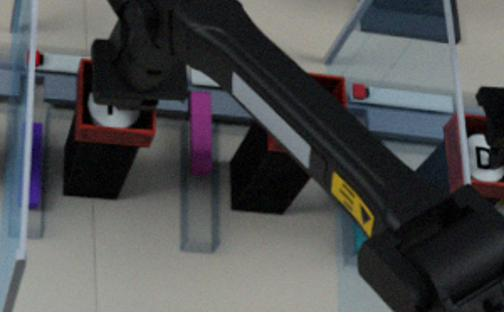

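Call:
{"method": "wait", "body": {
  "seconds": 10,
  "cameras": []
}}

Call:
{"method": "wait", "body": {
  "seconds": 10,
  "cameras": []
}}

Call:
{"method": "wait", "body": {
  "seconds": 10,
  "cameras": []
}}

Call:
{"method": "wait", "body": {
  "seconds": 10,
  "cameras": []
}}

Call:
{"method": "wait", "body": {
  "seconds": 10,
  "cameras": ["cam_high", "cam_low"]
}}

Call:
{"method": "zoom_image", "body": {
  "camera": "cam_high",
  "region": [330, 140, 550, 270]
}}

Call:
{"method": "zoom_image", "body": {
  "camera": "cam_low",
  "region": [280, 170, 500, 300]
}}

Scene clock: 450.53 s.
Joint torques (N m): arm1=[0.91 3.14 1.92 3.33 -0.15 -0.01] | arm2=[-1.08 -2.43 2.91 3.29 -0.4 0.05] | arm3=[-1.85 1.14 2.84 2.26 0.01 -0.17] | arm4=[-0.26 4.48 -1.24 3.78 0.04 -0.17]
Heat: arm1: hottest joint3_rad 30 °C; arm2: hottest joint3_rad 31 °C; arm3: hottest joint2_rad 27 °C; arm4: hottest joint3_rad 27 °C.
Joint velocities: arm1=[0.005 0.005 -0.012 -0.022 -0.037 -0.037 -0.001] | arm2=[-0.005 -0.024 -0.007 -0.007 -0.007 -0.022 0] | arm3=[-0.005 -0.005 -0.007 0.012 -0.022 -0.007 0] | arm4=[0.005 0.015 0.007 0.022 -0.022 0.037 -0.001]
arm1.joint_positions: joint1_rad=+0.599 joint2_rad=+1.346 joint3_rad=+0.937 joint4_rad=-1.029 joint5_rad=-0.015 joint6_rad=+0.487 gripper_m=+0.000
arm1.joint_status: not commanded
arm1.hand: x=-0.5993 y=+0.0731 z=+0.9428 quat_wxyz=(-0.069, -0.705, -0.706, +0.011) (m; scene frame)
arm1.hand_target: x=-0.6113 y=+0.1034 z=+0.8615 quat_wxyz=(+0.020, -0.707, -0.707, -0.019) (m; scene frame)
arm1.hand_status: off_target (0.144 m and 10.8 deg from the pose sent, 0.243 m and 1.9 deg at the start; pose on its path clipped on 25 of 45 steps)
arm2.joint_positions: joint1_rad=+0.580 joint2_rad=+1.531 joint3_rad=+1.126 joint4_rad=-1.085 joint5_rad=-0.041 joint6_rad=+0.473 gripper_m=+0.000
arm2.joint_status: not commanded
arm2.hand: x=-0.3742 y=+0.0651 z=+0.9226 quat_wxyz=(+0.003, +0.708, -0.705, -0.042) (m; scene frame)
arm2.hand_target: x=-0.3606 y=+0.0433 z=+0.8370 quat_wxyz=(+0.031, +0.706, -0.707, +0.030) (m; scene frame)
arm2.hand_status: off_target (0.123 m and 8.8 deg from the pose sent, 0.225 m and 3.6 deg at the start; pose on its path clipped on 23 of 45 steps)
arm3.joint_positions: joint1_rad=-0.029 joint2_rad=+1.159 joint3_rad=+1.019 joint4_rad=-1.207 joint5_rad=+0.006 joint6_rad=-0.099 gripper_m=+0.000
arm3.joint_status: not commanded
arm3.hand: x=+0.0587 y=-0.0024 z=+0.9445 quat_wxyz=(-0.067, -0.703, -0.703, +0.079) (m; scene frame)
arm3.hand_target: x=+0.0594 y=+0.0191 z=+0.8594 quat_wxyz=(+0.000, -0.707, -0.707, +0.000) (m; scene frame)
arm3.hand_status: not commanded
arm4.joint_positions: joint1_rad=+0.068 joint2_rad=+1.200 joint3_rad=+1.002 joint4_rad=-1.297 joint5_rad=+0.006 joint6_rad=-0.166 gripper_m=+0.000
arm4.joint_status: not commanded
arm4.hand: x=+0.7102 y=-0.0327 z=+0.9188 quat_wxyz=(-0.031, +0.707, -0.707, -0.015) (m; scene frame)
arm4.hand_target: x=+0.7112 y=-0.0537 z=+0.8340 quat_wxyz=(+0.031, +0.707, -0.706, +0.030) (m; scene frame)
arm4.hand_status: off_target (0.119 m and 8.7 deg from the pose sent, 0.247 m and 6.3 deg at the start; pose on its path clipped on 23 of 45 steps)
wait: 10.00 s; at rest from the start
pictures: none
No camera images: "cameras" was empty.

Scene clock: 460.53 s.
Joint torques (N m): arm1=[0.91 3.25 2.02 3.3 -0.15 -0.01] | arm2=[-1.14 -2.61 3.02 3.21 -0.39 0.07] | arm3=[-1.73 1.14 2.86 2.25 0.02 -0.16] | arm4=[-0.32 4.48 -1.24 3.78 0.04 -0.16]
Heat: arm1: hottest joint3_rad 29 °C; arm2: hottest joint3_rad 30 °C; arm3: hottest joint2_rad 27 °C; arm4: hottest joint3_rad 27 °C.
Joint velocities: arm1=[0.005 0.005 0.002 0.007 -0.022 0.022 -0.001] | arm2=[-0.005 0.005 -0.007 -0.002 -0.081 -0.022 0.001] | arm3=[-0.005 -0.015 -0.022 0.002 0.007 -0.007 0] | arm4=[-0.005 0.005 0.012 0.017 -0.066 0.037 -0.002]
arm1.joint_positions: joint1_rad=+0.599 joint2_rad=+1.346 joint3_rad=+0.937 joint4_rad=-1.029 joint5_rad=-0.015 joint6_rad=+0.487 gripper_m=+0.000
arm1.joint_status: not commanded
arm1.hand: x=-0.5993 y=+0.0731 z=+0.9428 quat_wxyz=(-0.069, -0.705, -0.706, +0.011) (m; scene frame)
arm1.hand_target: x=-0.6113 y=+0.1034 z=+0.8615 quat_wxyz=(+0.020, -0.707, -0.707, -0.019) (m; scene frame)
arm1.hand_status: off_target (0.144 m and 10.8 deg from the pose sent, 0.243 m and 1.9 deg at the start; pose on its path clipped on 25 of 45 steps)
arm2.joint_positions: joint1_rad=+0.580 joint2_rad=+1.531 joint3_rad=+1.126 joint4_rad=-1.085 joint5_rad=-0.041 joint6_rad=+0.473 gripper_m=+0.000
arm2.joint_status: not commanded
arm2.hand: x=-0.3742 y=+0.0651 z=+0.9226 quat_wxyz=(+0.003, +0.708, -0.705, -0.042) (m; scene frame)
arm2.hand_target: x=-0.3606 y=+0.0433 z=+0.8370 quat_wxyz=(+0.031, +0.706, -0.707, +0.030) (m; scene frame)
arm2.hand_status: off_target (0.123 m and 8.8 deg from the pose sent, 0.225 m and 3.6 deg at the start; pose on its path clipped on 23 of 45 steps)
arm3.joint_positions: joint1_rad=-0.029 joint2_rad=+1.159 joint3_rad=+1.019 joint4_rad=-1.207 joint5_rad=+0.006 joint6_rad=-0.099 gripper_m=+0.000
arm3.joint_status: not commanded
arm3.hand: x=+0.0587 y=-0.0024 z=+0.9445 quat_wxyz=(-0.067, -0.703, -0.703, +0.079) (m; scene frame)
arm3.hand_target: x=+0.0594 y=+0.0191 z=+0.8594 quat_wxyz=(+0.000, -0.707, -0.707, +0.000) (m; scene frame)
arm3.hand_status: not commanded
arm4.joint_positions: joint1_rad=+0.068 joint2_rad=+1.200 joint3_rad=+1.002 joint4_rad=-1.297 joint5_rad=+0.006 joint6_rad=-0.166 gripper_m=+0.000
arm4.joint_status: not commanded
arm4.hand: x=+0.7102 y=-0.0327 z=+0.9188 quat_wxyz=(-0.031, +0.707, -0.707, -0.015) (m; scene frame)
arm4.hand_target: x=+0.7112 y=-0.0537 z=+0.8340 quat_wxyz=(+0.031, +0.707, -0.706, +0.030) (m; scene frame)
arm4.hand_status: off_target (0.119 m and 8.7 deg from the pose sent, 0.247 m and 6.3 deg at the start; pose on its path clipped on 23 of 45 steps)
wait: 10.00 s; at rest by 0.27 s
pictures: none
No camera images: "cameras" was empty.

Scene clock: 470.53 s.
Joint torques (N m): arm1=[0.97 3.25 1.98 3.33 -0.14 -0.01] | arm2=[-1.26 -2.43 3 3.3 -0.38 0.05] | arm3=[-1.85 1.14 2.85 2.32 0.01 -0.15] | arm4=[-0.26 4.48 -1.25 3.79 0.04 -0.17]
Heat: arm1: hottest joint3_rad 29 °C; arm2: hottest joint3_rad 30 °C; arm3: hottest joint2_rad 27 °C; arm4: hottest joint3_rad 27 °C.
Joint velocities: arm1=[-0.005 -0.015 -0.017 -0.007 0.007 -0.037 -0.001] | arm2=[0.005 0.015 0.017 -0.007 0.095 -0.022 -0.001] | arm3=[-0.005 0.005 -0.012 0.002 0.037 0.007 0.001] | arm4=[-0.005 -0.015 -0.002 0.002 0.037 -0.051 0]
arm1.joint_positions: joint1_rad=+0.599 joint2_rad=+1.346 joint3_rad=+0.937 joint4_rad=-1.029 joint5_rad=-0.015 joint6_rad=+0.487 gripper_m=+0.000
arm1.joint_status: not commanded
arm1.hand: x=-0.5993 y=+0.0731 z=+0.9428 quat_wxyz=(-0.069, -0.705, -0.706, +0.011) (m; scene frame)
arm1.hand_target: x=-0.6113 y=+0.1034 z=+0.8615 quat_wxyz=(+0.020, -0.707, -0.707, -0.019) (m; scene frame)
arm1.hand_status: off_target (0.144 m and 10.8 deg from the pose sent, 0.243 m and 1.9 deg at the start; pose on its path clipped on 25 of 45 steps)
arm2.joint_positions: joint1_rad=+0.580 joint2_rad=+1.531 joint3_rad=+1.126 joint4_rad=-1.085 joint5_rad=-0.041 joint6_rad=+0.473 gripper_m=+0.000
arm2.joint_status: not commanded
arm2.hand: x=-0.3742 y=+0.0651 z=+0.9226 quat_wxyz=(+0.003, +0.708, -0.705, -0.042) (m; scene frame)
arm2.hand_target: x=-0.3606 y=+0.0433 z=+0.8370 quat_wxyz=(+0.031, +0.706, -0.707, +0.030) (m; scene frame)
arm2.hand_status: off_target (0.123 m and 8.8 deg from the pose sent, 0.225 m and 3.6 deg at the start; pose on its path clipped on 23 of 45 steps)
arm3.joint_positions: joint1_rad=-0.029 joint2_rad=+1.159 joint3_rad=+1.019 joint4_rad=-1.207 joint5_rad=+0.006 joint6_rad=-0.099 gripper_m=+0.000
arm3.joint_status: not commanded
arm3.hand: x=+0.0587 y=-0.0024 z=+0.9445 quat_wxyz=(-0.067, -0.703, -0.703, +0.079) (m; scene frame)
arm3.hand_target: x=+0.0594 y=+0.0191 z=+0.8594 quat_wxyz=(+0.000, -0.707, -0.707, +0.000) (m; scene frame)
arm3.hand_status: not commanded
arm4.joint_positions: joint1_rad=+0.068 joint2_rad=+1.200 joint3_rad=+1.002 joint4_rad=-1.297 joint5_rad=+0.006 joint6_rad=-0.166 gripper_m=+0.000
arm4.joint_status: not commanded
arm4.hand: x=+0.7102 y=-0.0327 z=+0.9188 quat_wxyz=(-0.031, +0.707, -0.707, -0.015) (m; scene frame)
arm4.hand_target: x=+0.7112 y=-0.0537 z=+0.8340 quat_wxyz=(+0.031, +0.707, -0.706, +0.030) (m; scene frame)
arm4.hand_status: off_target (0.119 m and 8.7 deg from the pose sent, 0.247 m and 6.3 deg at the start; pose on its path clipped on 23 of 45 steps)
wait: 10.00 s; at rest by 0.27 s
pictures: none
No camera images: "cameras" was empty.

Scene clock: 480.53 s.
Joint torques (N m): arm1=[0.91 3.31 1.98 3.32 -0.15 -0.01] | arm2=[-1.2 -2.67 3.03 3.36 -0.4 0.04] | arm3=[-1.79 1.14 2.84 2.28 0.02 -0.17] | arm4=[-0.26 4.48 -1.25 3.78 0.04 -0.17]
Heat: arm1: hottest joint3_rad 29 °C; arm2: hottest joint3_rad 29 °C; arm3: hottest joint2_rad 27 °C; arm4: hottest joint2_rad 26 °C.
Joint velocities: arm1=[-0.005 -0.005 0.007 0.007 0.007 -0.051 0] | arm2=[-0.015 0.005 0.012 0.012 -0.022 0.066 0.001] | arm3=[0.015 -0.015 0.002 -0.012 -0.066 0.007 -0.001] | arm4=[0.015 0.015 0.012 0.007 -0.007 -0.037 0.001]
arm1.joint_positions: joint1_rad=+0.599 joint2_rad=+1.346 joint3_rad=+0.937 joint4_rad=-1.029 joint5_rad=-0.015 joint6_rad=+0.487 gripper_m=+0.000
arm1.joint_status: not commanded
arm1.hand: x=-0.5993 y=+0.0731 z=+0.9428 quat_wxyz=(-0.069, -0.705, -0.706, +0.011) (m; scene frame)
arm1.hand_target: x=-0.6113 y=+0.1034 z=+0.8615 quat_wxyz=(+0.020, -0.707, -0.707, -0.019) (m; scene frame)
arm1.hand_status: off_target (0.144 m and 10.8 deg from the pose sent, 0.243 m and 1.9 deg at the start; pose on its path clipped on 25 of 45 steps)
arm2.joint_positions: joint1_rad=+0.580 joint2_rad=+1.531 joint3_rad=+1.126 joint4_rad=-1.085 joint5_rad=-0.041 joint6_rad=+0.473 gripper_m=+0.000
arm2.joint_status: not commanded
arm2.hand: x=-0.3742 y=+0.0651 z=+0.9226 quat_wxyz=(+0.003, +0.708, -0.705, -0.042) (m; scene frame)
arm2.hand_target: x=-0.3606 y=+0.0433 z=+0.8370 quat_wxyz=(+0.031, +0.706, -0.707, +0.030) (m; scene frame)
arm2.hand_status: off_target (0.123 m and 8.8 deg from the pose sent, 0.225 m and 3.6 deg at the start; pose on its path clipped on 23 of 45 steps)
arm3.joint_positions: joint1_rad=-0.029 joint2_rad=+1.159 joint3_rad=+1.019 joint4_rad=-1.207 joint5_rad=+0.006 joint6_rad=-0.099 gripper_m=+0.000
arm3.joint_status: not commanded
arm3.hand: x=+0.0587 y=-0.0024 z=+0.9445 quat_wxyz=(-0.067, -0.703, -0.703, +0.079) (m; scene frame)
arm3.hand_target: x=+0.0594 y=+0.0191 z=+0.8594 quat_wxyz=(+0.000, -0.707, -0.707, +0.000) (m; scene frame)
arm3.hand_status: not commanded
arm4.joint_positions: joint1_rad=+0.068 joint2_rad=+1.200 joint3_rad=+1.002 joint4_rad=-1.297 joint5_rad=+0.006 joint6_rad=-0.166 gripper_m=+0.000
arm4.joint_status: not commanded
arm4.hand: x=+0.7102 y=-0.0327 z=+0.9188 quat_wxyz=(-0.031, +0.707, -0.707, -0.015) (m; scene frame)
arm4.hand_target: x=+0.7112 y=-0.0537 z=+0.8340 quat_wxyz=(+0.031, +0.707, -0.706, +0.030) (m; scene frame)
arm4.hand_status: off_target (0.119 m and 8.7 deg from the pose sent, 0.247 m and 6.3 deg at the start; pose on its path clipped on 23 of 45 steps)
wait: 10.00 s; at rest by 0.27 s
pictures: none
No camera images: "cameras" was empty.

Scene clock: 490.53 s.
Joint torques (N m): arm1=[1.14 3.37 1.99 3.33 -0.16 -0.01] | arm2=[-0.97 -3.02 3 3.4 -0.41 0.05] | arm3=[-1.85 1.26 2.85 2.28 0.02 -0.16] | arm4=[-0.26 4.48 -1.24 3.79 0.04 -0.17]
Heat: arm1: hottest joint3_rad 28 °C; arm2: hottest joint3_rad 29 °C; arm3: hottest joint2_rad 27 °C; arm4: hottest joint2_rad 26 °C.
Joint velocities: arm1=[-0.005 -0.015 0.002 -0.017 -0.007 -0.007 0] | arm2=[0.005 -0.005 -0.022 -0.007 0.037 -0.007 0] | arm3=[0.005 0.005 0.002 -0.012 0.037 -0.022 0.001] | arm4=[0.005 0.005 0.002 -0.007 0.051 0.022 0]
arm1.joint_positions: joint1_rad=+0.599 joint2_rad=+1.346 joint3_rad=+0.937 joint4_rad=-1.029 joint5_rad=-0.015 joint6_rad=+0.487 gripper_m=+0.000
arm1.joint_status: not commanded
arm1.hand: x=-0.5993 y=+0.0731 z=+0.9428 quat_wxyz=(-0.069, -0.705, -0.706, +0.011) (m; scene frame)
arm1.hand_target: x=-0.6113 y=+0.1034 z=+0.8615 quat_wxyz=(+0.020, -0.707, -0.707, -0.019) (m; scene frame)
arm1.hand_status: off_target (0.144 m and 10.8 deg from the pose sent, 0.243 m and 1.9 deg at the start; pose on its path clipped on 25 of 45 steps)
arm2.joint_positions: joint1_rad=+0.580 joint2_rad=+1.531 joint3_rad=+1.126 joint4_rad=-1.085 joint5_rad=-0.041 joint6_rad=+0.473 gripper_m=+0.000
arm2.joint_status: not commanded
arm2.hand: x=-0.3742 y=+0.0651 z=+0.9226 quat_wxyz=(+0.003, +0.708, -0.705, -0.042) (m; scene frame)
arm2.hand_target: x=-0.3606 y=+0.0433 z=+0.8370 quat_wxyz=(+0.031, +0.706, -0.707, +0.030) (m; scene frame)
arm2.hand_status: off_target (0.123 m and 8.8 deg from the pose sent, 0.225 m and 3.6 deg at the start; pose on its path clipped on 23 of 45 steps)
arm3.joint_positions: joint1_rad=-0.029 joint2_rad=+1.159 joint3_rad=+1.019 joint4_rad=-1.207 joint5_rad=+0.006 joint6_rad=-0.099 gripper_m=+0.000
arm3.joint_status: not commanded
arm3.hand: x=+0.0587 y=-0.0024 z=+0.9445 quat_wxyz=(-0.067, -0.703, -0.703, +0.079) (m; scene frame)
arm3.hand_target: x=+0.0594 y=+0.0191 z=+0.8594 quat_wxyz=(+0.000, -0.707, -0.707, +0.000) (m; scene frame)
arm3.hand_status: not commanded
arm4.joint_positions: joint1_rad=+0.068 joint2_rad=+1.200 joint3_rad=+1.002 joint4_rad=-1.297 joint5_rad=+0.006 joint6_rad=-0.166 gripper_m=+0.000
arm4.joint_status: not commanded
arm4.hand: x=+0.7102 y=-0.0327 z=+0.9188 quat_wxyz=(-0.031, +0.707, -0.707, -0.015) (m; scene frame)
arm4.hand_target: x=+0.7112 y=-0.0537 z=+0.8340 quat_wxyz=(+0.031, +0.707, -0.706, +0.030) (m; scene frame)
arm4.hand_status: off_target (0.119 m and 8.7 deg from the pose sent, 0.247 m and 6.3 deg at the start; pose on its path clipped on 23 of 45 steps)
wait: 10.00 s; at rest by 0.27 s
pictures: cam_high, cam_low

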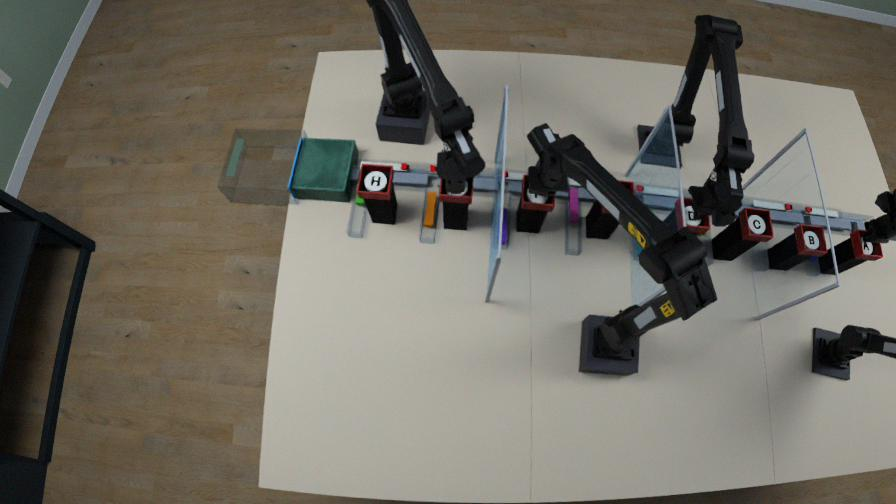

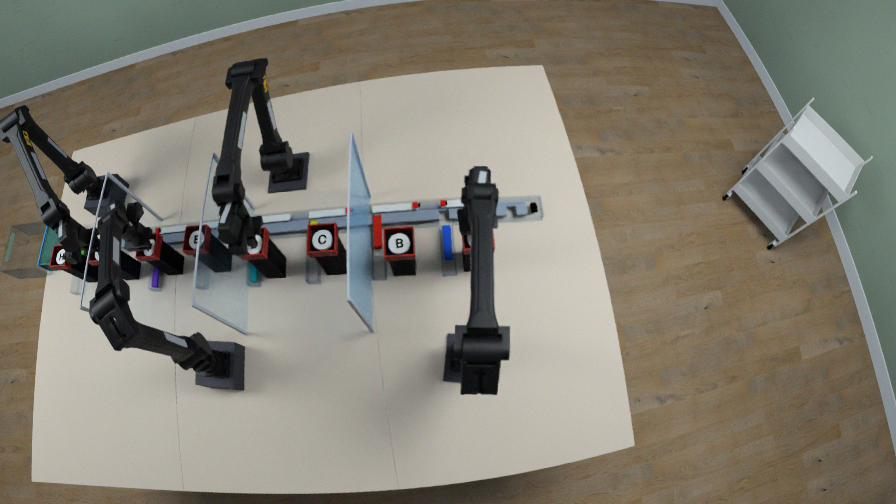

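Scaled by 2.291 from the camera's 896x504 image, which has a finer 1280x720 frame.

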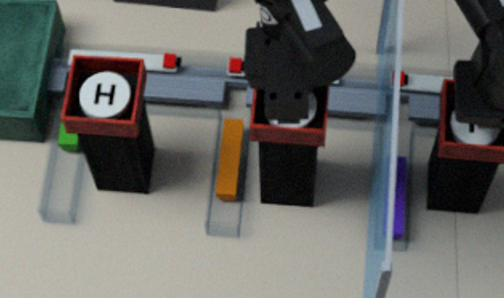

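Scaled by 2.291 from the camera's 896x504 image, which has a finer 1280x720 frame.

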